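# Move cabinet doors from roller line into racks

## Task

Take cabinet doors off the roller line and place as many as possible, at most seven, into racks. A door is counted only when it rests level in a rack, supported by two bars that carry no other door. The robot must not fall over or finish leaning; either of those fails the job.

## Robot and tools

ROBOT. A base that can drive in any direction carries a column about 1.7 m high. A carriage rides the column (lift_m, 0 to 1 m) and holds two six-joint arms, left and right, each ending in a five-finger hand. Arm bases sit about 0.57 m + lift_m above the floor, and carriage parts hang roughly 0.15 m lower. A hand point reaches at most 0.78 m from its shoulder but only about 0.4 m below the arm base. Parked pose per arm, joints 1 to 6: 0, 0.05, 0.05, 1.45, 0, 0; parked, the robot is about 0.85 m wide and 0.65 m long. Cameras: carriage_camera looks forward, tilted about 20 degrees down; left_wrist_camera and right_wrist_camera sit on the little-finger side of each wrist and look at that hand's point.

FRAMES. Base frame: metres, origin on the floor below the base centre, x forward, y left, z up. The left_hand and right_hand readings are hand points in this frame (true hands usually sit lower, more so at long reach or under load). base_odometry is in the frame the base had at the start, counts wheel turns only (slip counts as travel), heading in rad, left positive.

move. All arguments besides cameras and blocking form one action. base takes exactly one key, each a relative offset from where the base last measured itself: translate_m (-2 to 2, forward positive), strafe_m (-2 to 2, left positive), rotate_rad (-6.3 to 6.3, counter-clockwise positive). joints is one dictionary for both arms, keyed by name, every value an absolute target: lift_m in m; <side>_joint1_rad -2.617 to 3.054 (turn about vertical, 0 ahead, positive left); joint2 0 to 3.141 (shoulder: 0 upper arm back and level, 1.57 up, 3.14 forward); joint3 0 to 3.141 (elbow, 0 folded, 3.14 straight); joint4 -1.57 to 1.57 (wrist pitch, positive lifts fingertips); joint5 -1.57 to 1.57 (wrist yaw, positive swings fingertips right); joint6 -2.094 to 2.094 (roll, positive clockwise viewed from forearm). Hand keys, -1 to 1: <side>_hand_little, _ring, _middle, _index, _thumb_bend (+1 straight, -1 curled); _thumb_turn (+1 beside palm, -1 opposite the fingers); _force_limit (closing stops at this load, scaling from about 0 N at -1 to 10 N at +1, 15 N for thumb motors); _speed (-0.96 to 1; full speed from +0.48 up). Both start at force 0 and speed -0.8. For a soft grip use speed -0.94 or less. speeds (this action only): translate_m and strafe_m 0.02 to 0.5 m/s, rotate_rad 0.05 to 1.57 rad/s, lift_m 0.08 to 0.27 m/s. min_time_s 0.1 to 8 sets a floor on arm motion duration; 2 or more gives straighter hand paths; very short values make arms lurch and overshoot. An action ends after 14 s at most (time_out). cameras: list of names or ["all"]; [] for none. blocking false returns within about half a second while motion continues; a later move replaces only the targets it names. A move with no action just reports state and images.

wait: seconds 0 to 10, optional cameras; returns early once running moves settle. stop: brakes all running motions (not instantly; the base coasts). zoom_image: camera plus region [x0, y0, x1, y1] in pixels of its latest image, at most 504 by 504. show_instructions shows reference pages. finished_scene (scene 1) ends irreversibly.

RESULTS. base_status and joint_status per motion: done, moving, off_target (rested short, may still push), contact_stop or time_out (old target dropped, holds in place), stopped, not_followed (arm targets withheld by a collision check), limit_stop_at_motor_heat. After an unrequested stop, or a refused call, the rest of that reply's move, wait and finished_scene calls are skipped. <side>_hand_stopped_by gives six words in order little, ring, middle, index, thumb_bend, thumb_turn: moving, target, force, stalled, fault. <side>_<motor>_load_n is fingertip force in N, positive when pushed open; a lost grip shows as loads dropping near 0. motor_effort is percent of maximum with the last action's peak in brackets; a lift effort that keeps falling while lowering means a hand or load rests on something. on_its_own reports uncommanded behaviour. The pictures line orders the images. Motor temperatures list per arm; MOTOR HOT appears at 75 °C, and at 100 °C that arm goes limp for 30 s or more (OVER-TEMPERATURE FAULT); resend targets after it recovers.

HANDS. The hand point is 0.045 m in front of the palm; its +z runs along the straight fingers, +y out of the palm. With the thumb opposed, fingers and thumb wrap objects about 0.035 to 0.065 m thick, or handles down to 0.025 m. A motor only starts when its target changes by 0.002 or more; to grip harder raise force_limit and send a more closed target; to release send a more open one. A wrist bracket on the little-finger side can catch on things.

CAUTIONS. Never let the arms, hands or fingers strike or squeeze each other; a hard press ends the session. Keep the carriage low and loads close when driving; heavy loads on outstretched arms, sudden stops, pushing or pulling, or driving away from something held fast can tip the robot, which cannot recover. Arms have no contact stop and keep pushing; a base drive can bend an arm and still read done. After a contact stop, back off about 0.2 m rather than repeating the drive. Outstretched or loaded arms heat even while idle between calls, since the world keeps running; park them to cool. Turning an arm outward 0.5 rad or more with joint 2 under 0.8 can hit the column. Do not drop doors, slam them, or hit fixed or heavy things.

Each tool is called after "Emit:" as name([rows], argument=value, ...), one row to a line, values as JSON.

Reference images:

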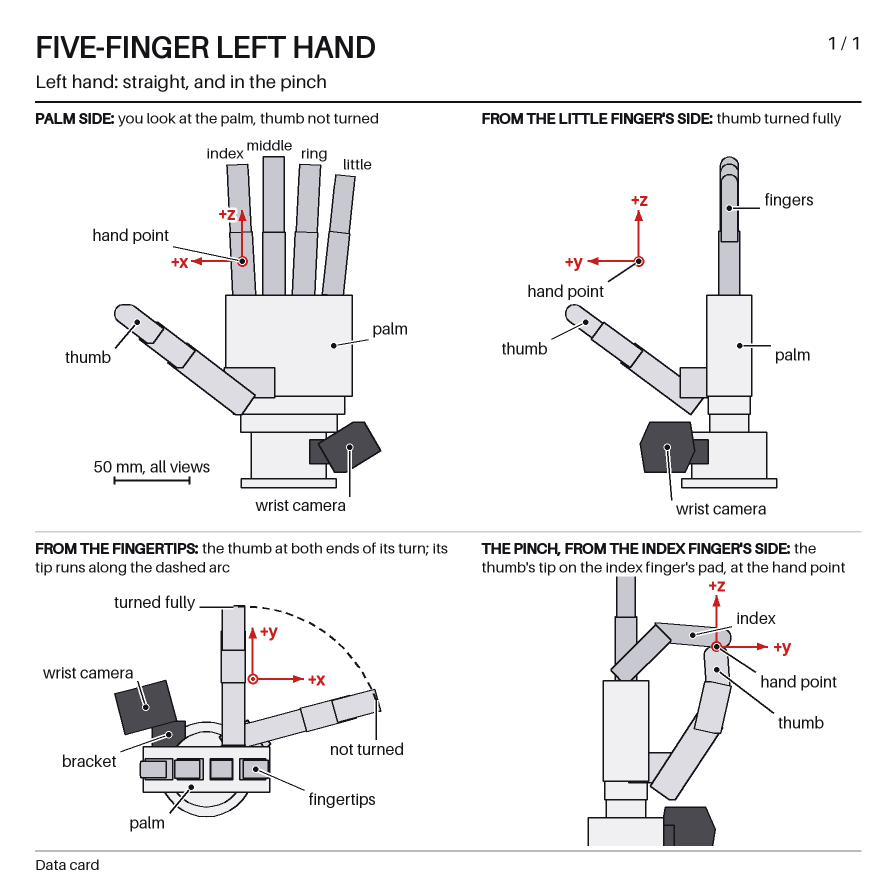

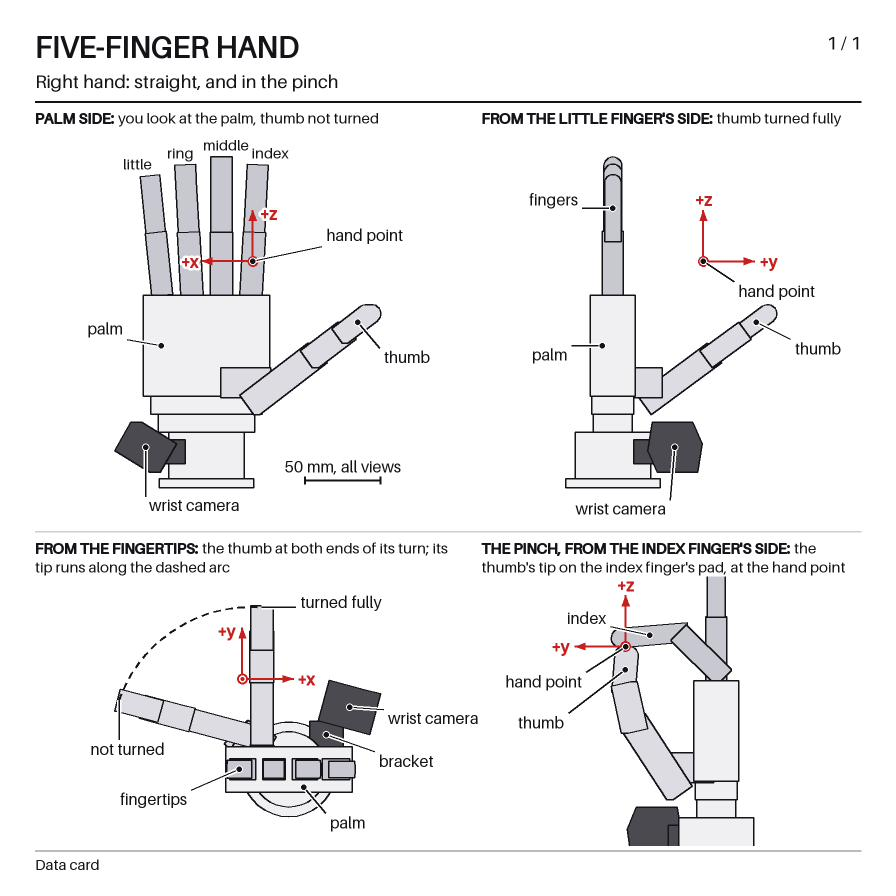

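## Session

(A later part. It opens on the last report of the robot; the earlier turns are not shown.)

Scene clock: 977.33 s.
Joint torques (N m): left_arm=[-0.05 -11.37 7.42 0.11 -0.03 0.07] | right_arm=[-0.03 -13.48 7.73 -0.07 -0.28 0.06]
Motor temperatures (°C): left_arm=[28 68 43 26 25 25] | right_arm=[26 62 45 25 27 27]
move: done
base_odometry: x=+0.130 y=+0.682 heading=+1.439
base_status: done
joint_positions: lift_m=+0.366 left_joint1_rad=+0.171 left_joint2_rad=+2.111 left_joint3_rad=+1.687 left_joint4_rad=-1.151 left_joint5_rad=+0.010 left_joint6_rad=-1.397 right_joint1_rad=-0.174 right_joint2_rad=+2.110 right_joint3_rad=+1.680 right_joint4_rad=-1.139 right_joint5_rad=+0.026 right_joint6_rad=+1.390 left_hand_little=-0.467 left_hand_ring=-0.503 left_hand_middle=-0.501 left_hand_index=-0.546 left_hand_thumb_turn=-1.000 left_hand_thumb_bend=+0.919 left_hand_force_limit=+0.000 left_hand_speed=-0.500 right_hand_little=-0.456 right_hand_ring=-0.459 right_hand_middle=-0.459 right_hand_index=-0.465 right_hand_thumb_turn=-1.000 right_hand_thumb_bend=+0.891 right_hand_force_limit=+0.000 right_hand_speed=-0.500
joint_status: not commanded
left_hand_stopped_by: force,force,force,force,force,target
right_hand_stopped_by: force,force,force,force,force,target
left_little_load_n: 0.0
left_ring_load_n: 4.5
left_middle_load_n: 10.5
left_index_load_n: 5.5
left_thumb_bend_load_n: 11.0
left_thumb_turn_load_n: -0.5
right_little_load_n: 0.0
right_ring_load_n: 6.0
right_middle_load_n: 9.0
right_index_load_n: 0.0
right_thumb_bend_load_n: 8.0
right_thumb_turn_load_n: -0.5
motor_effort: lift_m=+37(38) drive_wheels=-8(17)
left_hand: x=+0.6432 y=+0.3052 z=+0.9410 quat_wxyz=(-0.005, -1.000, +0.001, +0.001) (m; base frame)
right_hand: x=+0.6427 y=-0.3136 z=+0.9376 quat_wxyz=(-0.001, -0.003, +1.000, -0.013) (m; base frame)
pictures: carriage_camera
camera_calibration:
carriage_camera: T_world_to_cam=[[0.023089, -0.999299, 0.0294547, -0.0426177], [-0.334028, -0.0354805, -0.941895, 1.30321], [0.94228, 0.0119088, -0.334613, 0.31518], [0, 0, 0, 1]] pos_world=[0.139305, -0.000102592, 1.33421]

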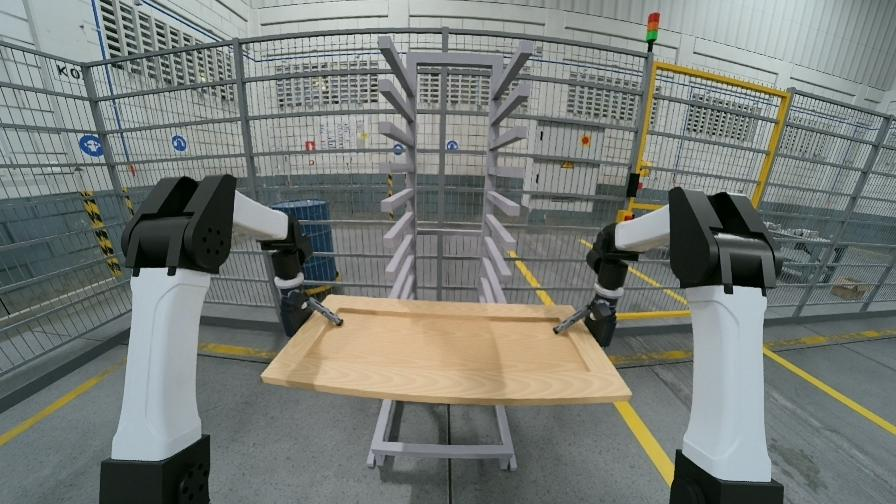

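Emit:
move(joints={"lift_m": 0.379, "left_joint4_rad": -1.225, "right_joint4_rad": -1.22, "right_joint2_rad": 2.07}, speeds={"lift_m": 0.1}, cameras=[])

Emit:
move(base={"translate_m": 0.12}, speeds={"translate_m": 0.1}, cameras=["carriage_camera"])

Emit:
zoom_image(camera="carriage_camera", region=[300, 200, 600, 410])

Scene clock: 1006.27 s.
Joint torques (N m): left_arm=[-0.01 -11.49 7.46 -0.18 -0.03 0.04] | right_arm=[-0.08 -14.38 7.64 -0.24 -0.29 0.06]
Motor temperatures (°C): left_arm=[28 71 43 26 25 25] | right_arm=[26 63 45 25 27 27]
move: off_target
base_odometry: x=+0.130 y=+0.682 heading=+1.439
base_status: not commanded
joint_positions: lift_m=+0.379 left_joint1_rad=+0.171 left_joint2_rad=+2.113 left_joint3_rad=+1.687 left_joint4_rad=-1.186 left_joint5_rad=+0.008 left_joint6_rad=-1.396 right_joint1_rad=-0.174 right_joint2_rad=+2.111 right_joint3_rad=+1.680 right_joint4_rad=-1.178 right_joint5_rad=+0.027 right_joint6_rad=+1.390 left_hand_little=-0.467 left_hand_ring=-0.503 left_hand_middle=-0.501 left_hand_index=-0.546 left_hand_thumb_turn=-1.000 left_hand_thumb_bend=+0.919 left_hand_force_limit=+0.000 left_hand_speed=-0.500 right_hand_little=-0.456 right_hand_ring=-0.459 right_hand_middle=-0.459 right_hand_index=-0.465 right_hand_thumb_turn=-1.000 right_hand_thumb_bend=+0.891 right_hand_force_limit=+0.000 right_hand_speed=-0.500
joint_status: right_joint4_rad off_target (ended at -1.178, target -1.220); the others done
left_hand_stopped_by: force,force,force,force,force,target
right_hand_stopped_by: force,force,force,force,force,target
left_little_load_n: 0.5
left_ring_load_n: 3.5
left_middle_load_n: 10.0
left_index_load_n: 5.5
left_thumb_bend_load_n: 11.0
left_thumb_turn_load_n: -1.0
right_little_load_n: 0.0
right_ring_load_n: 6.0
right_middle_load_n: 8.5
right_index_load_n: 0.0
right_thumb_bend_load_n: 7.5
right_thumb_turn_load_n: -0.5
motor_effort: lift_m=+37(48) drive_wheels=+4(9)
left_hand: x=+0.6338 y=+0.3038 z=+0.9527 quat_wxyz=(-0.008, -1.000, +0.002, +0.019) (m; base frame)
right_hand: x=+0.6320 y=-0.3119 z=+0.9495 quat_wxyz=(-0.021, -0.004, +1.000, -0.010) (m; base frame)
pictures: none
No camera images: "cameras" was empty.

Scene clock: 1008.23 s.
Joint torques (N m): left_arm=[-0.02 -11.54 7.49 -0.13 -0.06 0.03] | right_arm=[-0.06 -14.41 7.64 -0.23 -0.32 0.06]
Motor temperatures (°C): left_arm=[28 71 43 26 25 25] | right_arm=[26 64 45 25 27 27]
move: done
base_odometry: x=+0.146 y=+0.801 heading=+1.440
base_status: done
joint_positions: lift_m=+0.379 left_joint1_rad=+0.171 left_joint2_rad=+2.113 left_joint3_rad=+1.687 left_joint4_rad=-1.193 left_joint5_rad=+0.007 left_joint6_rad=-1.396 right_joint1_rad=-0.174 right_joint2_rad=+2.111 right_joint3_rad=+1.680 right_joint4_rad=-1.183 right_joint5_rad=+0.030 right_joint6_rad=+1.390 left_hand_little=-0.467 left_hand_ring=-0.503 left_hand_middle=-0.501 left_hand_index=-0.546 left_hand_thumb_turn=-1.000 left_hand_thumb_bend=+0.919 left_hand_force_limit=+0.000 left_hand_speed=-0.500 right_hand_little=-0.456 right_hand_ring=-0.459 right_hand_middle=-0.459 right_hand_index=-0.465 right_hand_thumb_turn=-1.000 right_hand_thumb_bend=+0.891 right_hand_force_limit=+0.000 right_hand_speed=-0.500
joint_status: not commanded
left_hand_stopped_by: force,force,force,force,force,target
right_hand_stopped_by: force,force,force,force,force,target
left_little_load_n: 0.0
left_ring_load_n: 4.0
left_middle_load_n: 10.5
left_index_load_n: 5.5
left_thumb_bend_load_n: 10.5
left_thumb_turn_load_n: -1.0
right_little_load_n: 0.0
right_ring_load_n: 6.0
right_middle_load_n: 8.0
right_index_load_n: 0.0
right_thumb_bend_load_n: 7.5
right_thumb_turn_load_n: -0.5
motor_effort: lift_m=+38(38) drive_wheels=+3(18)
left_hand: x=+0.6318 y=+0.3038 z=+0.9525 quat_wxyz=(-0.008, -1.000, +0.002, +0.023) (m; base frame)
right_hand: x=+0.6308 y=-0.3123 z=+0.9493 quat_wxyz=(-0.023, -0.004, +1.000, -0.011) (m; base frame)
pictures: carriage_camera
camera_calibration:
carriage_camera: T_world_to_cam=[[0.023089, -0.999299, 0.0294547, -0.0430006], [-0.334028, -0.0354805, -0.941895, 1.31546], [0.94228, 0.0119088, -0.334613, 0.31953], [0, 0, 0, 1]] pos_world=[0.139305, -0.000102592, 1.34721]

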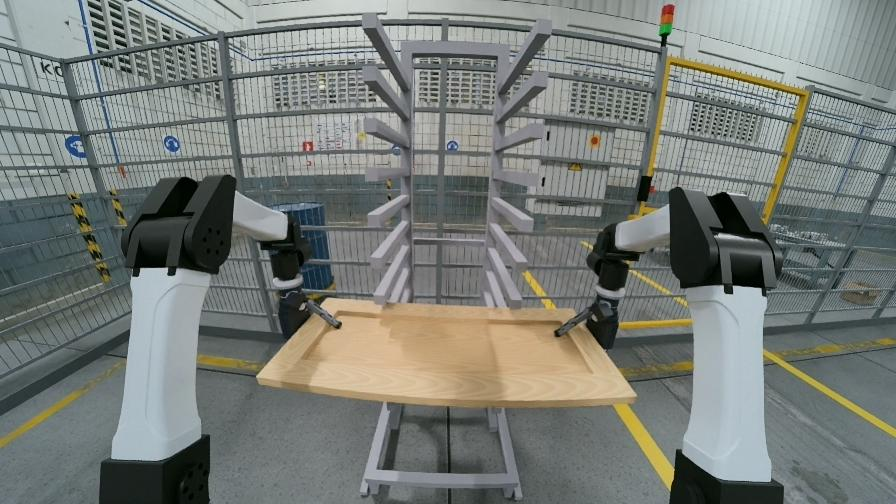

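Scaled by 1.680 from the camera's 896x504 image, which has a finer 1280x720 frame.

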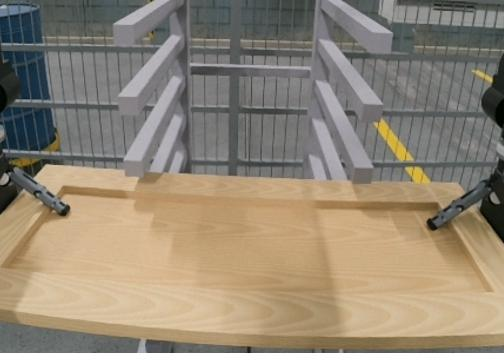

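Emit:
move(base={"translate_m": 0.28}, speeds={"translate_m": 0.12}, cameras=["carriage_camera"])

Emit:
move(joints={"lift_m": 0.36}, speeds={"lift_m": 0.08}, cameras=["carriage_camera"])

Scene clock: 1018.87 s.
Joint torques (N m): left_arm=[0.02 -11.48 7.38 -0.14 -0.03 0.04] | right_arm=[-0.03 -14.42 7.65 -0.22 -0.32 0.06]
Motor temperatures (°C): left_arm=[28 69 43 26 25 25] | right_arm=[26 66 45 25 27 27]
move: done
base_odometry: x=+0.182 y=+1.078 heading=+1.441
base_status: done
joint_positions: lift_m=+0.379 left_joint1_rad=+0.171 left_joint2_rad=+2.113 left_joint3_rad=+1.687 left_joint4_rad=-1.195 left_joint5_rad=+0.007 left_joint6_rad=-1.396 right_joint1_rad=-0.174 right_joint2_rad=+2.111 right_joint3_rad=+1.680 right_joint4_rad=-1.182 right_joint5_rad=+0.030 right_joint6_rad=+1.390 left_hand_little=-0.467 left_hand_ring=-0.503 left_hand_middle=-0.501 left_hand_index=-0.546 left_hand_thumb_turn=-1.000 left_hand_thumb_bend=+0.919 left_hand_force_limit=+0.000 left_hand_speed=-0.500 right_hand_little=-0.456 right_hand_ring=-0.459 right_hand_middle=-0.459 right_hand_index=-0.465 right_hand_thumb_turn=-1.000 right_hand_thumb_bend=+0.891 right_hand_force_limit=+0.000 right_hand_speed=-0.500
joint_status: not commanded
left_hand_stopped_by: force,force,force,force,force,target
right_hand_stopped_by: force,force,force,force,force,target
left_little_load_n: 0.0
left_ring_load_n: 4.5
left_middle_load_n: 10.0
left_index_load_n: 5.0
left_thumb_bend_load_n: 10.5
left_thumb_turn_load_n: -0.5
right_little_load_n: 0.0
right_ring_load_n: 6.0
right_middle_load_n: 8.5
right_index_load_n: 0.0
right_thumb_bend_load_n: 7.5
right_thumb_turn_load_n: -1.0
motor_effort: lift_m=+37(38) drive_wheels=-7(18)
left_hand: x=+0.6313 y=+0.3037 z=+0.9525 quat_wxyz=(-0.008, -1.000, +0.002, +0.024) (m; base frame)
right_hand: x=+0.6310 y=-0.3123 z=+0.9493 quat_wxyz=(-0.023, -0.004, +1.000, -0.011) (m; base frame)
pictures: carriage_camera
camera_calibration:
carriage_camera: T_world_to_cam=[[0.023089, -0.999299, 0.0294547, -0.0430006], [-0.334028, -0.0354805, -0.941895, 1.31546], [0.94228, 0.0119088, -0.334613, 0.31953], [0, 0, 0, 1]] pos_world=[0.139305, -0.000102592, 1.34721]

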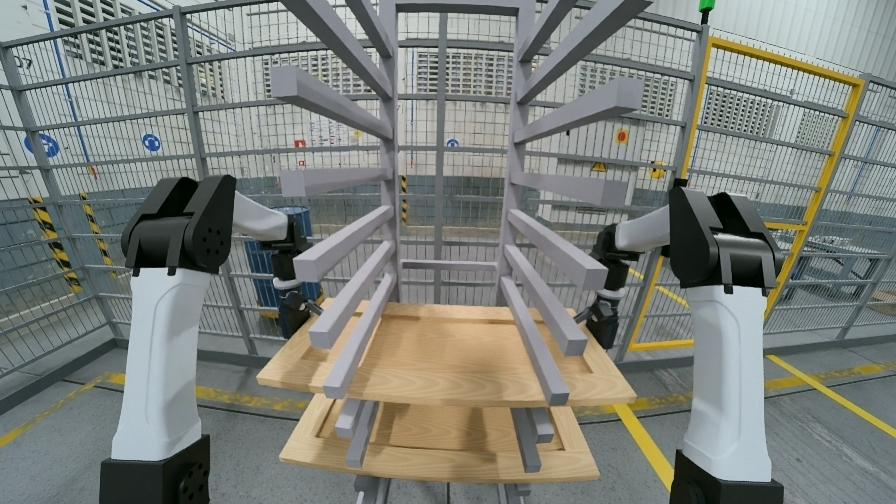

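Scene clock: 1019.47 s.
Joint torques (N m): left_arm=[-0.02 -11.47 7.42 -0.14 -0.04 0.06] | right_arm=[-0.08 -14.39 7.58 -0.2 -0.33 0.04]
Motor temperatures (°C): left_arm=[28 69 43 26 25 25] | right_arm=[26 66 45 25 27 27]
move: done
base_odometry: x=+0.182 y=+1.078 heading=+1.441
base_status: not commanded
joint_positions: lift_m=+0.360 left_joint1_rad=+0.171 left_joint2_rad=+2.113 left_joint3_rad=+1.686 left_joint4_rad=-1.194 left_joint5_rad=+0.007 left_joint6_rad=-1.396 right_joint1_rad=-0.174 right_joint2_rad=+2.111 right_joint3_rad=+1.680 right_joint4_rad=-1.184 right_joint5_rad=+0.030 right_joint6_rad=+1.390 left_hand_little=-0.467 left_hand_ring=-0.503 left_hand_middle=-0.501 left_hand_index=-0.546 left_hand_thumb_turn=-1.000 left_hand_thumb_bend=+0.919 left_hand_force_limit=+0.000 left_hand_speed=-0.500 right_hand_little=-0.456 right_hand_ring=-0.459 right_hand_middle=-0.459 right_hand_index=-0.465 right_hand_thumb_turn=-1.000 right_hand_thumb_bend=+0.891 right_hand_force_limit=+0.000 right_hand_speed=-0.500
joint_status: all done
left_hand_stopped_by: force,force,force,force,force,target
right_hand_stopped_by: force,force,force,force,force,target
left_little_load_n: 0.0
left_ring_load_n: 4.0
left_middle_load_n: 10.0
left_index_load_n: 5.5
left_thumb_bend_load_n: 11.0
left_thumb_turn_load_n: -1.0
right_little_load_n: 0.0
right_ring_load_n: 5.5
right_middle_load_n: 8.5
right_index_load_n: 0.0
right_thumb_bend_load_n: 7.5
right_thumb_turn_load_n: -0.5
motor_effort: lift_m=+40(42) drive_wheels=+4(7)
left_hand: x=+0.6311 y=+0.3037 z=+0.9330 quat_wxyz=(-0.008, -1.000, +0.002, +0.024) (m; base frame)
right_hand: x=+0.6304 y=-0.3123 z=+0.9301 quat_wxyz=(-0.024, -0.004, +1.000, -0.011) (m; base frame)
pictures: carriage_camera
camera_calibration:
carriage_camera: T_world_to_cam=[[0.023089, -0.999299, 0.0294547, -0.0424351], [-0.334028, -0.0354805, -0.941895, 1.29737], [0.94228, 0.0119088, -0.334613, 0.313106], [0, 0, 0, 1]] pos_world=[0.139305, -0.000102592, 1.32801]

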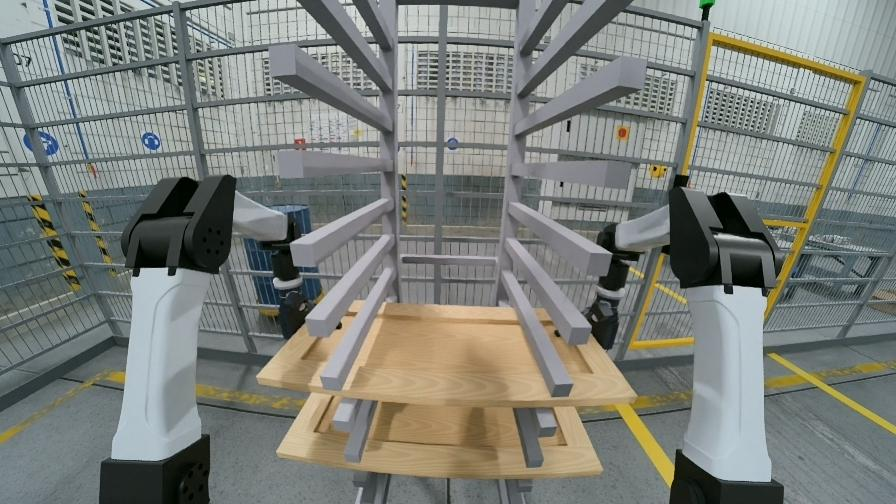

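Emit:
move(joints={"lift_m": 0.346}, speeds={"lift_m": 0.08}, cameras=[])

Scene clock: 1024.60 s.
Joint torques (N m): left_arm=[-0.27 -11.02 6.67 0.01 -0.13 0.05] | right_arm=[0.5 -13.29 7.28 -0.11 -0.17 0.06]
Motor temperatures (°C): left_arm=[28 68 42 26 25 25] | right_arm=[26 67 45 25 27 27]
move: done
base_odometry: x=+0.182 y=+1.078 heading=+1.441
base_status: not commanded
joint_positions: lift_m=+0.346 left_joint1_rad=+0.175 left_joint2_rad=+2.108 left_joint3_rad=+1.696 left_joint4_rad=-1.208 left_joint5_rad=+0.017 left_joint6_rad=-1.396 right_joint1_rad=-0.180 right_joint2_rad=+2.100 right_joint3_rad=+1.684 right_joint4_rad=-1.194 right_joint5_rad=+0.013 right_joint6_rad=+1.390 left_hand_little=-0.467 left_hand_ring=-0.504 left_hand_middle=-0.501 left_hand_index=-0.546 left_hand_thumb_turn=-1.000 left_hand_thumb_bend=+0.919 left_hand_force_limit=+0.000 left_hand_speed=-0.500 right_hand_little=-0.456 right_hand_ring=-0.460 right_hand_middle=-0.459 right_hand_index=-0.465 right_hand_thumb_turn=-1.000 right_hand_thumb_bend=+0.891 right_hand_force_limit=+0.000 right_hand_speed=-0.500
joint_status: all done
left_hand_stopped_by: force,force,force,force,force,target
right_hand_stopped_by: force,force,force,force,force,target
left_little_load_n: 0.0
left_ring_load_n: 0.0
left_middle_load_n: 5.5
left_index_load_n: 2.5
left_thumb_bend_load_n: 11.5
left_thumb_turn_load_n: -1.5
right_little_load_n: 0.0
right_ring_load_n: 0.0
right_middle_load_n: 4.0
right_index_load_n: 0.0
right_thumb_bend_load_n: 5.0
right_thumb_turn_load_n: -1.5
motor_effort: lift_m=+35(35) drive_wheels=+4(7)
left_hand: x=+0.6312 y=+0.3034 z=+0.9246 quat_wxyz=(-0.013, -1.000, +0.000, +0.023) (m; base frame)
right_hand: x=+0.6306 y=-0.3110 z=+0.9229 quat_wxyz=(-0.020, -0.001, +1.000, -0.003) (m; base frame)
pictures: none
No camera images: "cameras" was empty.

Emit:
move(joints={"lift_m": 0.34, "left_hand_index": 1, "left_hand_middle": 1, "left_hand_ring": 1, "left_hand_little": 1, "right_hand_index": 1, "right_hand_middle": 1, "right_hand_ring": 1, "right_hand_little": 1, "left_hand_thumb_bend": 1, "right_hand_thumb_bend": 1}, speeds={"lift_m": 0.08}, cameras=[])

Emit:
move(joints={"lift_m": 0.36}, speeds={"lift_m": 0.08}, cameras=["all"])

Scene clock: 1034.93 s.
Joint torques (N m): left_arm=[-0.34 -10.07 5.97 0.1 -0.15 0.05] | right_arm=[0.54 -12.37 6.95 0.06 -0.11 0.06]
Motor temperatures (°C): left_arm=[28 67 42 26 25 25] | right_arm=[26 67 44 25 27 27]
move: done
base_odometry: x=+0.182 y=+1.078 heading=+1.441
base_status: not commanded
joint_positions: lift_m=+0.340 left_joint1_rad=+0.176 left_joint2_rad=+2.098 left_joint3_rad=+1.702 left_joint4_rad=-1.216 left_joint5_rad=+0.018 left_joint6_rad=-1.396 right_joint1_rad=-0.180 right_joint2_rad=+2.090 right_joint3_rad=+1.688 right_joint4_rad=-1.210 right_joint5_rad=+0.008 right_joint6_rad=+1.390 left_hand_little=+1.000 left_hand_ring=+1.000 left_hand_middle=+1.000 left_hand_index=+1.000 left_hand_thumb_turn=-1.000 left_hand_thumb_bend=+1.000 left_hand_force_limit=+0.000 left_hand_speed=-0.500 right_hand_little=+1.000 right_hand_ring=+1.000 right_hand_middle=+1.000 right_hand_index=+1.000 right_hand_thumb_turn=-1.000 right_hand_thumb_bend=+1.000 right_hand_force_limit=+0.000 right_hand_speed=-0.500
joint_status: all done
left_hand_stopped_by: target,target,target,target,target,target
right_hand_stopped_by: target,target,target,target,target,target
left_little_load_n: 0.0
left_ring_load_n: 0.0
left_middle_load_n: 0.0
left_index_load_n: 0.0
left_thumb_bend_load_n: 0.0
left_thumb_turn_load_n: 0.0
right_little_load_n: 0.0
right_ring_load_n: 0.0
right_middle_load_n: 0.0
right_index_load_n: 0.0
right_thumb_bend_load_n: 0.0
right_thumb_turn_load_n: 0.0
motor_effort: lift_m=+35(35) drive_wheels=-6(6)
left_hand: x=+0.6319 y=+0.3038 z=+0.9240 quat_wxyz=(-0.012, -1.000, -0.001, +0.019) (m; base frame)
right_hand: x=+0.6283 y=-0.3101 z=+0.9217 quat_wxyz=(-0.021, +0.000, +1.000, +0.000) (m; base frame)
pictures: none
No camera images: "cameras" was empty.

Scene clock: 1035.57 s.
Joint torques (N m): left_arm=[-0.35 -10.04 5.94 0.08 -0.14 0.05] | right_arm=[0.54 -12.31 6.93 0.08 -0.1 0.05]
Motor temperatures (°C): left_arm=[28 67 41 26 25 25] | right_arm=[26 68 44 25 27 27]
move: done
base_odometry: x=+0.182 y=+1.078 heading=+1.441
base_status: not commanded
joint_positions: lift_m=+0.360 left_joint1_rad=+0.176 left_joint2_rad=+2.098 left_joint3_rad=+1.702 left_joint4_rad=-1.216 left_joint5_rad=+0.016 left_joint6_rad=-1.396 right_joint1_rad=-0.180 right_joint2_rad=+2.090 right_joint3_rad=+1.688 right_joint4_rad=-1.215 right_joint5_rad=+0.008 right_joint6_rad=+1.390 left_hand_little=+1.000 left_hand_ring=+1.000 left_hand_middle=+1.000 left_hand_index=+1.000 left_hand_thumb_turn=-1.000 left_hand_thumb_bend=+1.000 left_hand_force_limit=+0.000 left_hand_speed=-0.500 right_hand_little=+1.000 right_hand_ring=+1.000 right_hand_middle=+1.000 right_hand_index=+1.000 right_hand_thumb_turn=-1.000 right_hand_thumb_bend=+1.000 right_hand_force_limit=+0.000 right_hand_speed=-0.500
joint_status: all done
left_hand_stopped_by: target,target,target,target,target,target
right_hand_stopped_by: target,target,target,target,target,target
left_little_load_n: 0.0
left_ring_load_n: 0.0
left_middle_load_n: 0.0
left_index_load_n: 0.0
left_thumb_bend_load_n: 0.0
left_thumb_turn_load_n: 0.5
right_little_load_n: 0.0
right_ring_load_n: 0.0
right_middle_load_n: 0.0
right_index_load_n: 0.0
right_thumb_bend_load_n: 0.0
right_thumb_turn_load_n: 0.0
motor_effort: lift_m=+35(45) drive_wheels=+3(7)
left_hand: x=+0.6317 y=+0.3041 z=+0.9438 quat_wxyz=(-0.011, -1.000, -0.001, +0.019) (m; base frame)
right_hand: x=+0.6272 y=-0.3099 z=+0.9416 quat_wxyz=(-0.023, +0.000, +1.000, +0.000) (m; base frame)
pictures: carriage_camera, left_wrist_camera, right_wrist_camera
camera_calibration:
carriage_camera: T_world_to_cam=[[0.023089, -0.999299, 0.0294547, -0.0424469], [-0.334028, -0.0354805, -0.941895, 1.29775], [0.94228, 0.0119088, -0.334613, 0.31324], [0, 0, 0, 1]] pos_world=[0.139305, -0.000102592, 1.32841]
left_wrist_camera: T_world_to_cam=[[0.234523, 0.969768, -0.0674415, -0.37717], [0.836321, -0.165912, 0.522533, -0.976689], [0.495547, -0.178949, -0.849948, 0.657561], [0, 0, 0, 1]] pos_world=[0.579428, 0.321393, 1.04381]
right_wrist_camera: T_world_to_cam=[[-0.240591, 0.970622, -0.00313598, 0.459377], [0.832574, 0.208031, 0.513365, -0.941447], [0.498936, 0.1209, -0.858164, 0.650055], [0, 0, 0, 1]] pos_world=[0.57001, -0.328622, 1.0426]

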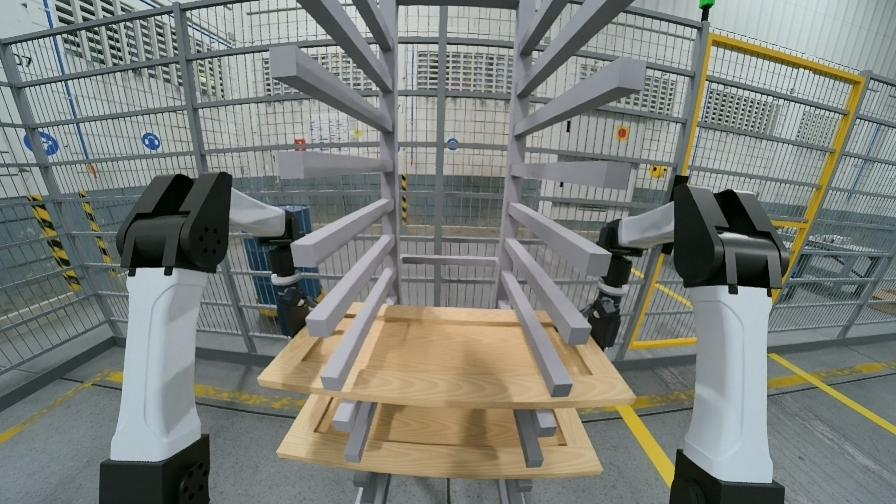

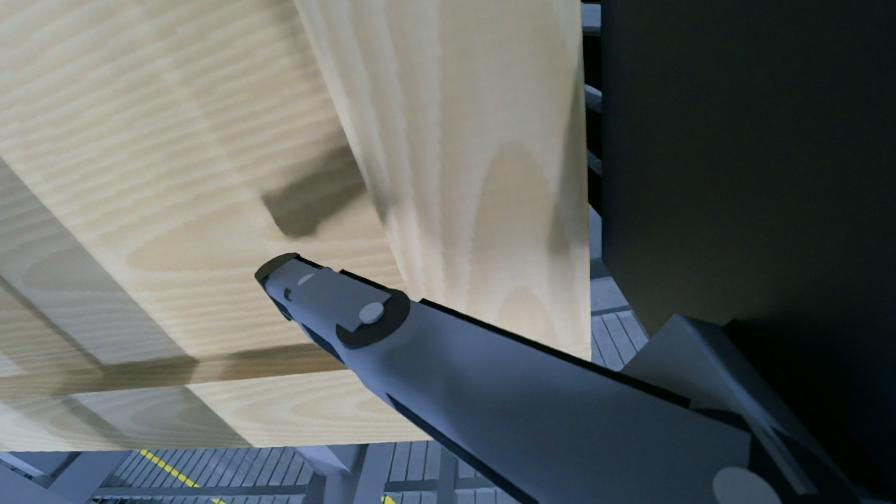

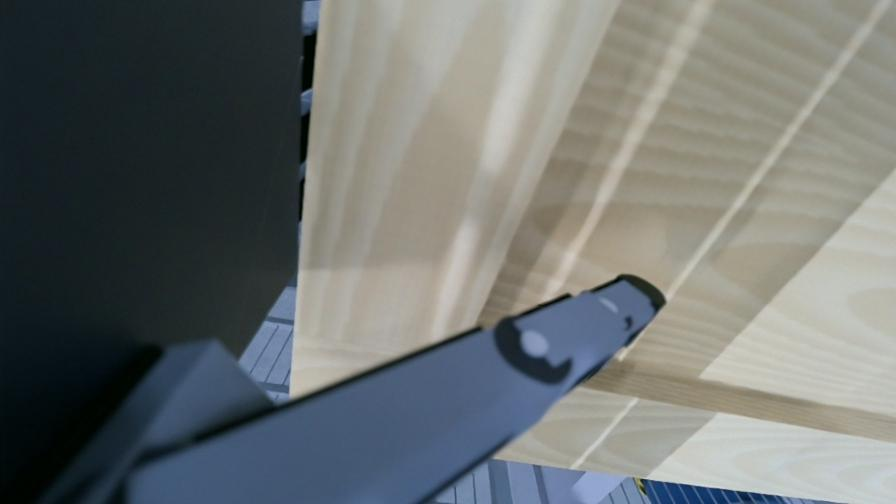

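Emit:
move(joints={"left_joint1_rad": 0.5, "left_joint5_rad": 0, "left_joint6_rad": -1.07, "right_joint1_rad": -0.5, "right_joint5_rad": 0, "right_joint6_rad": 1.07}, min_time_s=1.0, cameras=[])

Emit:
move(base={"translate_m": -0.96}, joints={"left_joint2_rad": 1.6, "left_joint3_rad": 1.2, "left_joint4_rad": -1.17, "right_joint2_rad": 1.6, "right_joint3_rad": 1.2, "right_joint4_rad": -1.17}, cameras=[])

Emit:
move(base={"rotate_rad": -1.571}, joints={"lift_m": 0.155}, cameras=[])

Emit:
move(base={"translate_m": 1.1}, joints={"left_joint2_rad": 2.1, "left_joint3_rad": 1.7, "left_joint4_rad": -1.17, "right_joint2_rad": 2.09, "right_joint3_rad": 1.7, "right_joint4_rad": -1.17}, cameras=["carriage_camera"])

Emit:
zoom_image(camera="carriage_camera", region=[300, 180, 600, 380])

Scene clock: 1053.20 s.
Joint torques (N m): left_arm=[0.57 -10.09 6.04 0.09 -0.09 0.16] | right_arm=[-0.43 -12.38 6.91 0.08 -0.09 -0.12]
Motor temperatures (°C): left_arm=[28 66 40 26 25 25] | right_arm=[26 70 42 25 27 27]
move: done
base_odometry: x=+0.182 y=+1.078 heading=+1.441
base_status: not commanded
joint_positions: lift_m=+0.360 left_joint1_rad=+0.495 left_joint2_rad=+2.098 left_joint3_rad=+1.702 left_joint4_rad=-1.216 left_joint5_rad=+0.011 left_joint6_rad=-1.078 right_joint1_rad=-0.496 right_joint2_rad=+2.090 right_joint3_rad=+1.688 right_joint4_rad=-1.215 right_joint5_rad=+0.006 right_joint6_rad=+1.081 left_hand_little=+1.000 left_hand_ring=+1.000 left_hand_middle=+1.000 left_hand_index=+1.000 left_hand_thumb_turn=-1.000 left_hand_thumb_bend=+1.000 left_hand_force_limit=+0.000 left_hand_speed=-0.500 right_hand_little=+1.000 right_hand_ring=+1.000 right_hand_middle=+1.000 right_hand_index=+1.000 right_hand_thumb_turn=-1.000 right_hand_thumb_bend=+1.000 right_hand_force_limit=+0.000 right_hand_speed=-0.500
joint_status: all done
left_hand_stopped_by: target,target,target,target,target,target
right_hand_stopped_by: target,target,target,target,target,target
left_little_load_n: 0.0
left_ring_load_n: 0.0
left_middle_load_n: 0.0
left_index_load_n: 0.0
left_thumb_bend_load_n: 0.0
left_thumb_turn_load_n: 0.0
right_little_load_n: 0.0
right_ring_load_n: 0.0
right_middle_load_n: 0.0
right_index_load_n: 0.0
right_thumb_bend_load_n: 0.0
right_thumb_turn_load_n: 0.0
motor_effort: lift_m=+35(36) drive_wheels=+4(4)
left_hand: x=+0.5913 y=+0.4226 z=+0.9444 quat_wxyz=(-0.015, -1.000, -0.001, +0.015) (m; base frame)
right_hand: x=+0.5870 y=-0.4243 z=+0.9427 quat_wxyz=(-0.022, +0.003, +1.000, +0.008) (m; base frame)
pictures: none
No camera images: "cameras" was empty.

Scene clock: 1057.47 s.
Joint torques (N m): left_arm=[0.51 -7.99 5.16 0.36 -0.08 0.17] | right_arm=[-0.43 -8.58 4.93 0.23 -0.08 -0.11]
Motor temperatures (°C): left_arm=[28 66 40 26 25 25] | right_arm=[26 69 42 25 27 27]
move: done
base_odometry: x=+0.058 y=+0.126 heading=+1.441
base_status: done
joint_positions: lift_m=+0.360 left_joint1_rad=+0.496 left_joint2_rad=+1.621 left_joint3_rad=+1.211 left_joint4_rad=-1.182 left_joint5_rad=+0.010 left_joint6_rad=-1.076 right_joint1_rad=-0.496 right_joint2_rad=+1.625 right_joint3_rad=+1.210 right_joint4_rad=-1.175 right_joint5_rad=+0.005 right_joint6_rad=+1.079 left_hand_little=+1.000 left_hand_ring=+1.000 left_hand_middle=+1.000 left_hand_index=+1.000 left_hand_thumb_turn=-1.000 left_hand_thumb_bend=+1.000 left_hand_force_limit=+0.000 left_hand_speed=-0.500 right_hand_little=+1.000 right_hand_ring=+1.000 right_hand_middle=+1.000 right_hand_index=+1.000 right_hand_thumb_turn=-1.000 right_hand_thumb_bend=+1.000 right_hand_force_limit=+0.000 right_hand_speed=-0.500
joint_status: all done
left_hand_stopped_by: target,target,target,target,target,target
right_hand_stopped_by: target,target,target,target,target,target
left_little_load_n: 0.0
left_ring_load_n: 0.0
left_middle_load_n: 0.0
left_index_load_n: 0.0
left_thumb_bend_load_n: -0.5
left_thumb_turn_load_n: 0.0
right_little_load_n: 0.0
right_ring_load_n: 0.0
right_middle_load_n: 0.0
right_index_load_n: 0.0
right_thumb_bend_load_n: 0.0
right_thumb_turn_load_n: 0.0
motor_effort: lift_m=+35(37) drive_wheels=-2(19)
left_hand: x=+0.4901 y=+0.3686 z=+0.9761 quat_wxyz=(-0.009, -1.000, -0.001, +0.007) (m; base frame)
right_hand: x=+0.4899 y=-0.3717 z=+0.9737 quat_wxyz=(-0.010, +0.002, +1.000, +0.002) (m; base frame)
pictures: none
No camera images: "cameras" was empty.

Scene clock: 1060.57 s.
Joint torques (N m): left_arm=[0.4 -7.2 5.59 0.27 -0.07 0.18] | right_arm=[-0.01 -8.02 5.37 0.18 -0.06 -0.1]
Motor temperatures (°C): left_arm=[28 65 40 26 25 25] | right_arm=[26 68 42 25 27 27]
move: done
base_odometry: x=+0.058 y=+0.127 heading=-0.130
base_status: done
joint_positions: lift_m=+0.155 left_joint1_rad=+0.498 left_joint2_rad=+1.613 left_joint3_rad=+1.206 left_joint4_rad=-1.174 left_joint5_rad=+0.008 left_joint6_rad=-1.076 right_joint1_rad=-0.500 right_joint2_rad=+1.619 right_joint3_rad=+1.206 right_joint4_rad=-1.167 right_joint5_rad=+0.004 right_joint6_rad=+1.079 left_hand_little=+1.000 left_hand_ring=+1.000 left_hand_middle=+1.000 left_hand_index=+1.000 left_hand_thumb_turn=-1.000 left_hand_thumb_bend=+1.000 left_hand_force_limit=+0.000 left_hand_speed=-0.500 right_hand_little=+1.000 right_hand_ring=+1.000 right_hand_middle=+1.000 right_hand_index=+1.000 right_hand_thumb_turn=-1.000 right_hand_thumb_bend=+1.000 right_hand_force_limit=+0.000 right_hand_speed=-0.500
joint_status: all done
left_hand_stopped_by: target,target,target,target,target,target
right_hand_stopped_by: target,target,target,target,target,target
left_little_load_n: 0.0
left_ring_load_n: 0.0
left_middle_load_n: 0.0
left_index_load_n: 0.0
left_thumb_bend_load_n: 0.0
left_thumb_turn_load_n: 0.0
right_little_load_n: 0.0
right_ring_load_n: 0.0
right_middle_load_n: 0.0
right_index_load_n: 0.0
right_thumb_bend_load_n: 0.0
right_thumb_turn_load_n: 0.0
motor_effort: lift_m=+37(38) drive_wheels=+2(17)
left_hand: x=+0.4908 y=+0.3698 z=+0.7718 quat_wxyz=(-0.006, -1.000, -0.001, +0.002) (m; base frame)
right_hand: x=+0.4908 y=-0.3734 z=+0.7692 quat_wxyz=(-0.005, +0.004, +1.000, +0.000) (m; base frame)
pictures: none
No camera images: "cameras" was empty.

Scene clock: 1065.07 s.
Joint torques (N m): left_arm=[0.4 -8.27 8.29 0.31 -0.07 0.14] | right_arm=[0.02 -9.59 8.55 0.22 -0.07 -0.09]
Motor temperatures (°C): left_arm=[28 65 40 26 25 25] | right_arm=[26 67 42 25 27 27]
move: done
base_odometry: x=+1.148 y=-0.017 heading=-0.131
base_status: done
joint_positions: lift_m=+0.155 left_joint1_rad=+0.498 left_joint2_rad=+2.077 left_joint3_rad=+1.679 left_joint4_rad=-1.173 left_joint5_rad=+0.008 left_joint6_rad=-1.076 right_joint1_rad=-0.500 right_joint2_rad=+2.080 right_joint3_rad=+1.671 right_joint4_rad=-1.171 right_joint5_rad=+0.004 right_joint6_rad=+1.079 left_hand_little=+1.000 left_hand_ring=+1.000 left_hand_middle=+1.000 left_hand_index=+1.000 left_hand_thumb_turn=-1.000 left_hand_thumb_bend=+1.000 left_hand_force_limit=+0.000 left_hand_speed=-0.500 right_hand_little=+1.000 right_hand_ring=+1.000 right_hand_middle=+1.000 right_hand_index=+1.000 right_hand_thumb_turn=-1.000 right_hand_thumb_bend=+1.000 right_hand_force_limit=+0.000 right_hand_speed=-0.500
joint_status: all done
left_hand_stopped_by: target,target,target,target,target,target
right_hand_stopped_by: target,target,target,target,target,target
left_little_load_n: 0.0
left_ring_load_n: 0.0
left_middle_load_n: 0.0
left_index_load_n: 0.0
left_thumb_bend_load_n: 0.0
left_thumb_turn_load_n: 0.0
right_little_load_n: 0.0
right_ring_load_n: 0.0
right_middle_load_n: 0.0
right_index_load_n: 0.0
right_thumb_bend_load_n: -0.5
right_thumb_turn_load_n: 0.0
motor_effort: lift_m=+36(37) drive_wheels=-6(22)
left_hand: x=+0.5960 y=+0.4269 z=+0.7411 quat_wxyz=(-0.004, -1.000, -0.001, -0.002) (m; base frame)
right_hand: x=+0.5928 y=-0.4291 z=+0.7372 quat_wxyz=(-0.005, +0.004, +1.000, +0.000) (m; base frame)
pictures: carriage_camera
camera_calibration:
carriage_camera: T_world_to_cam=[[0.023089, -0.999299, 0.0294547, -0.0364057], [-0.334028, -0.0354805, -0.941895, 1.10457], [0.94228, 0.0119088, -0.334613, 0.24461], [0, 0, 0, 1]] pos_world=[0.139305, -0.000102592, 1.12331]

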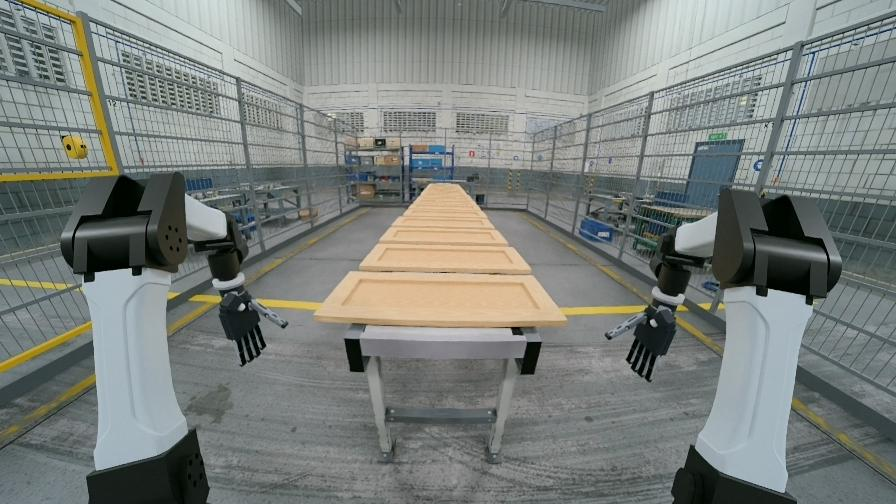

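Scaled by 1.680 from the camera's 896x504 image, which has a finer 1280x720 frame.

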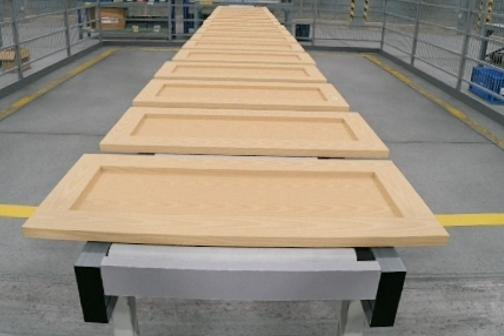

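Emit:
move(base={"rotate_rad": 0.025}, joints={"lift_m": 0.146}, cameras=[])

Emit:
move(base={"translate_m": 0.255}, speeds={"translate_m": 0.25}, cameras=["carriage_camera", "left_wrist_camera", "right_wrist_camera"])

Emit:
zoom_image(camera="carriage_camera", region=[240, 270, 640, 490])

Scene clock: 1085.73 s.
Joint torques (N m): left_arm=[0.06 -8.73 7.68 0.32 -0.07 0.17] | right_arm=[-0.24 -10.17 7.97 0.2 -0.05 -0.1]
Motor temperatures (°C): left_arm=[28 65 41 26 25 25] | right_arm=[26 65 42 25 27 27]
move: done
base_odometry: x=+1.148 y=-0.017 heading=-0.106
base_status: done
joint_positions: lift_m=+0.146 left_joint1_rad=+0.502 left_joint2_rad=+2.083 left_joint3_rad=+1.686 left_joint4_rad=-1.173 left_joint5_rad=+0.008 left_joint6_rad=-1.076 right_joint1_rad=-0.497 right_joint2_rad=+2.086 right_joint3_rad=+1.678 right_joint4_rad=-1.171 right_joint5_rad=+0.004 right_joint6_rad=+1.079 left_hand_little=+1.000 left_hand_ring=+1.000 left_hand_middle=+1.000 left_hand_index=+1.000 left_hand_thumb_turn=-1.000 left_hand_thumb_bend=+1.000 left_hand_force_limit=+0.000 left_hand_speed=-0.500 right_hand_little=+1.000 right_hand_ring=+1.000 right_hand_middle=+1.000 right_hand_index=+1.000 right_hand_thumb_turn=-1.000 right_hand_thumb_bend=+1.000 right_hand_force_limit=+0.000 right_hand_speed=-0.500
joint_status: all done
left_hand_stopped_by: target,target,target,target,target,target
right_hand_stopped_by: target,target,target,target,target,target
left_little_load_n: 0.0
left_ring_load_n: 0.0
left_middle_load_n: 0.0
left_index_load_n: 0.5
left_thumb_bend_load_n: 0.0
left_thumb_turn_load_n: 0.0
right_little_load_n: 0.0
right_ring_load_n: 0.0
right_middle_load_n: 0.0
right_index_load_n: 0.0
right_thumb_bend_load_n: 0.0
right_thumb_turn_load_n: -0.5
motor_effort: lift_m=+37(38) drive_wheels=-7(10)
left_hand: x=+0.5967 y=+0.4295 z=+0.7313 quat_wxyz=(-0.003, -1.000, -0.004, -0.002) (m; base frame)
right_hand: x=+0.5945 y=-0.4287 z=+0.7273 quat_wxyz=(-0.005, +0.003, +1.000, +0.000) (m; base frame)
pictures: none
No camera images: "cameras" was empty.

Scene clock: 1088.03 s.
Joint torques (N m): left_arm=[0.14 -8.76 7.72 0.32 -0.03 0.16] | right_arm=[-0.14 -10.17 7.91 0.23 -0.06 -0.09]
Motor temperatures (°C): left_arm=[28 65 41 26 25 25] | right_arm=[26 64 42 25 27 27]
move: done
base_odometry: x=+1.402 y=-0.044 heading=-0.106
base_status: done
joint_positions: lift_m=+0.146 left_joint1_rad=+0.502 left_joint2_rad=+2.083 left_joint3_rad=+1.686 left_joint4_rad=-1.173 left_joint5_rad=+0.008 left_joint6_rad=-1.076 right_joint1_rad=-0.498 right_joint2_rad=+2.086 right_joint3_rad=+1.678 right_joint4_rad=-1.172 right_joint5_rad=+0.004 right_joint6_rad=+1.079 left_hand_little=+1.000 left_hand_ring=+1.000 left_hand_middle=+1.000 left_hand_index=+1.000 left_hand_thumb_turn=-1.000 left_hand_thumb_bend=+1.000 left_hand_force_limit=+0.000 left_hand_speed=-0.500 right_hand_little=+1.000 right_hand_ring=+1.000 right_hand_middle=+1.000 right_hand_index=+1.000 right_hand_thumb_turn=-1.000 right_hand_thumb_bend=+1.000 right_hand_force_limit=+0.000 right_hand_speed=-0.500
joint_status: not commanded
left_hand_stopped_by: target,target,target,target,target,target
right_hand_stopped_by: target,target,target,target,target,target
left_little_load_n: 0.0
left_ring_load_n: 0.0
left_middle_load_n: 0.0
left_index_load_n: 0.0
left_thumb_bend_load_n: 0.0
left_thumb_turn_load_n: 0.0
right_little_load_n: 0.0
right_ring_load_n: 0.0
right_middle_load_n: 0.0
right_index_load_n: 0.0
right_thumb_bend_load_n: 0.0
right_thumb_turn_load_n: 0.0
motor_effort: lift_m=+37(38) drive_wheels=-7(18)
left_hand: x=+0.5967 y=+0.4294 z=+0.7313 quat_wxyz=(-0.003, -1.000, -0.003, -0.002) (m; base frame)
right_hand: x=+0.5942 y=-0.4289 z=+0.7273 quat_wxyz=(-0.005, +0.003, +1.000, +0.001) (m; base frame)
pictures: carriage_camera, left_wrist_camera, right_wrist_camera
camera_calibration:
carriage_camera: T_world_to_cam=[[0.023089, -0.999299, 0.0294547, -0.0361377], [-0.334028, -0.0354805, -0.941895, 1.096], [0.94228, 0.0119088, -0.334613, 0.241565], [0, 0, 0, 1]] pos_world=[0.139305, -0.000102592, 1.11421]
left_wrist_camera: T_world_to_cam=[[0.231427, 0.971949, -0.0419009, -0.522645], [0.814779, -0.17011, 0.554254, -0.824254], [0.531579, -0.16241, -0.831293, 0.474455], [0, 0, 0, 1]] pos_world=[0.540329, 0.444826, 0.829357]
right_wrist_camera: T_world_to_cam=[[-0.233523, 0.972292, -0.0106999, 0.568284], [0.814795, 0.201677, 0.543539, -0.79333], [0.530637, 0.118211, -0.839316, 0.463243], [0, 0, 0, 1]] pos_world=[0.533295, -0.447302, 0.826094]

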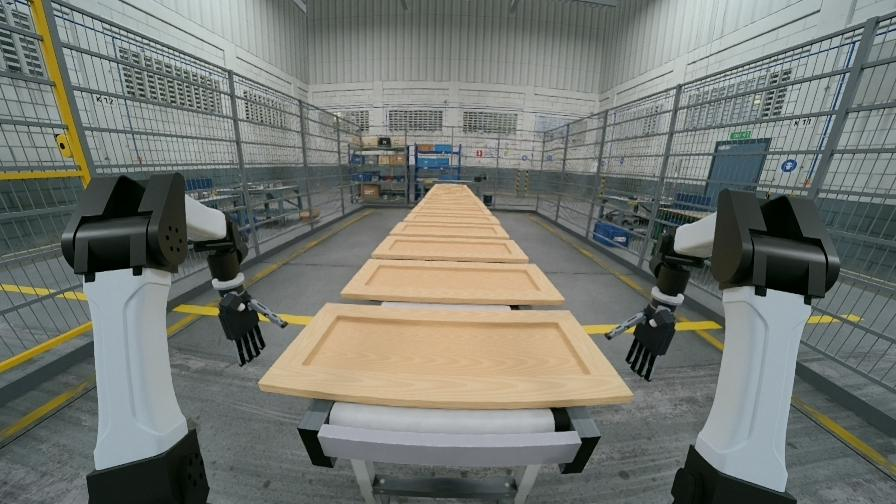

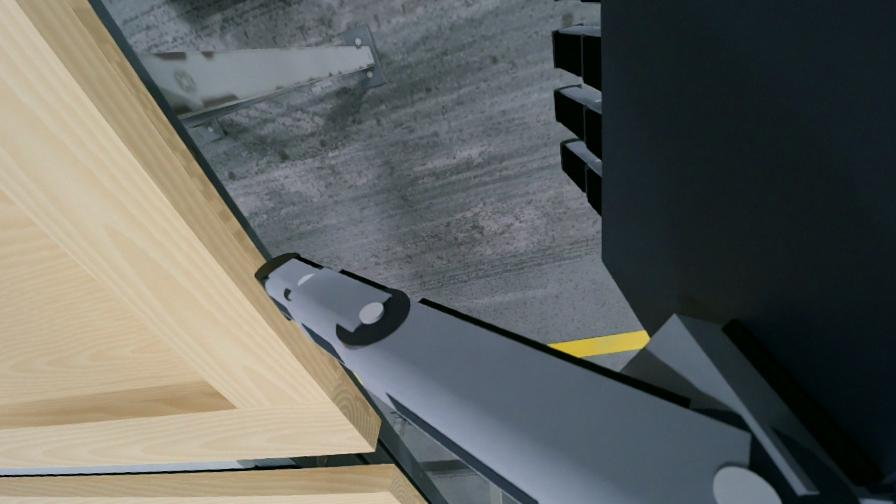

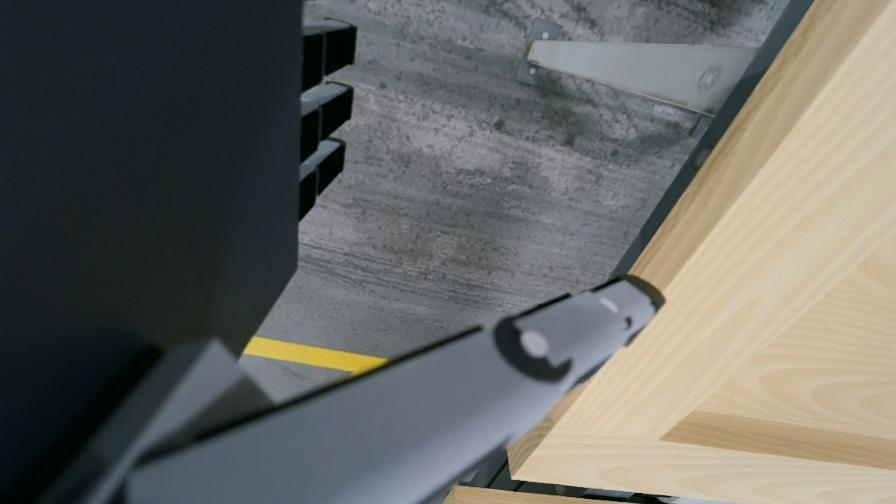

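Scaled by 1.260 from the camera's 896x504 image, which has a finer 1280x720 frame.

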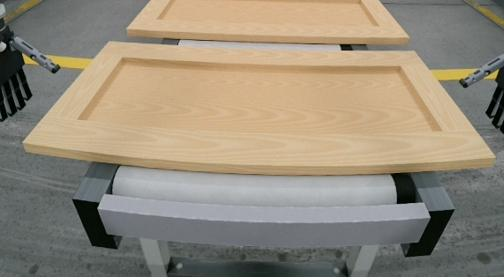

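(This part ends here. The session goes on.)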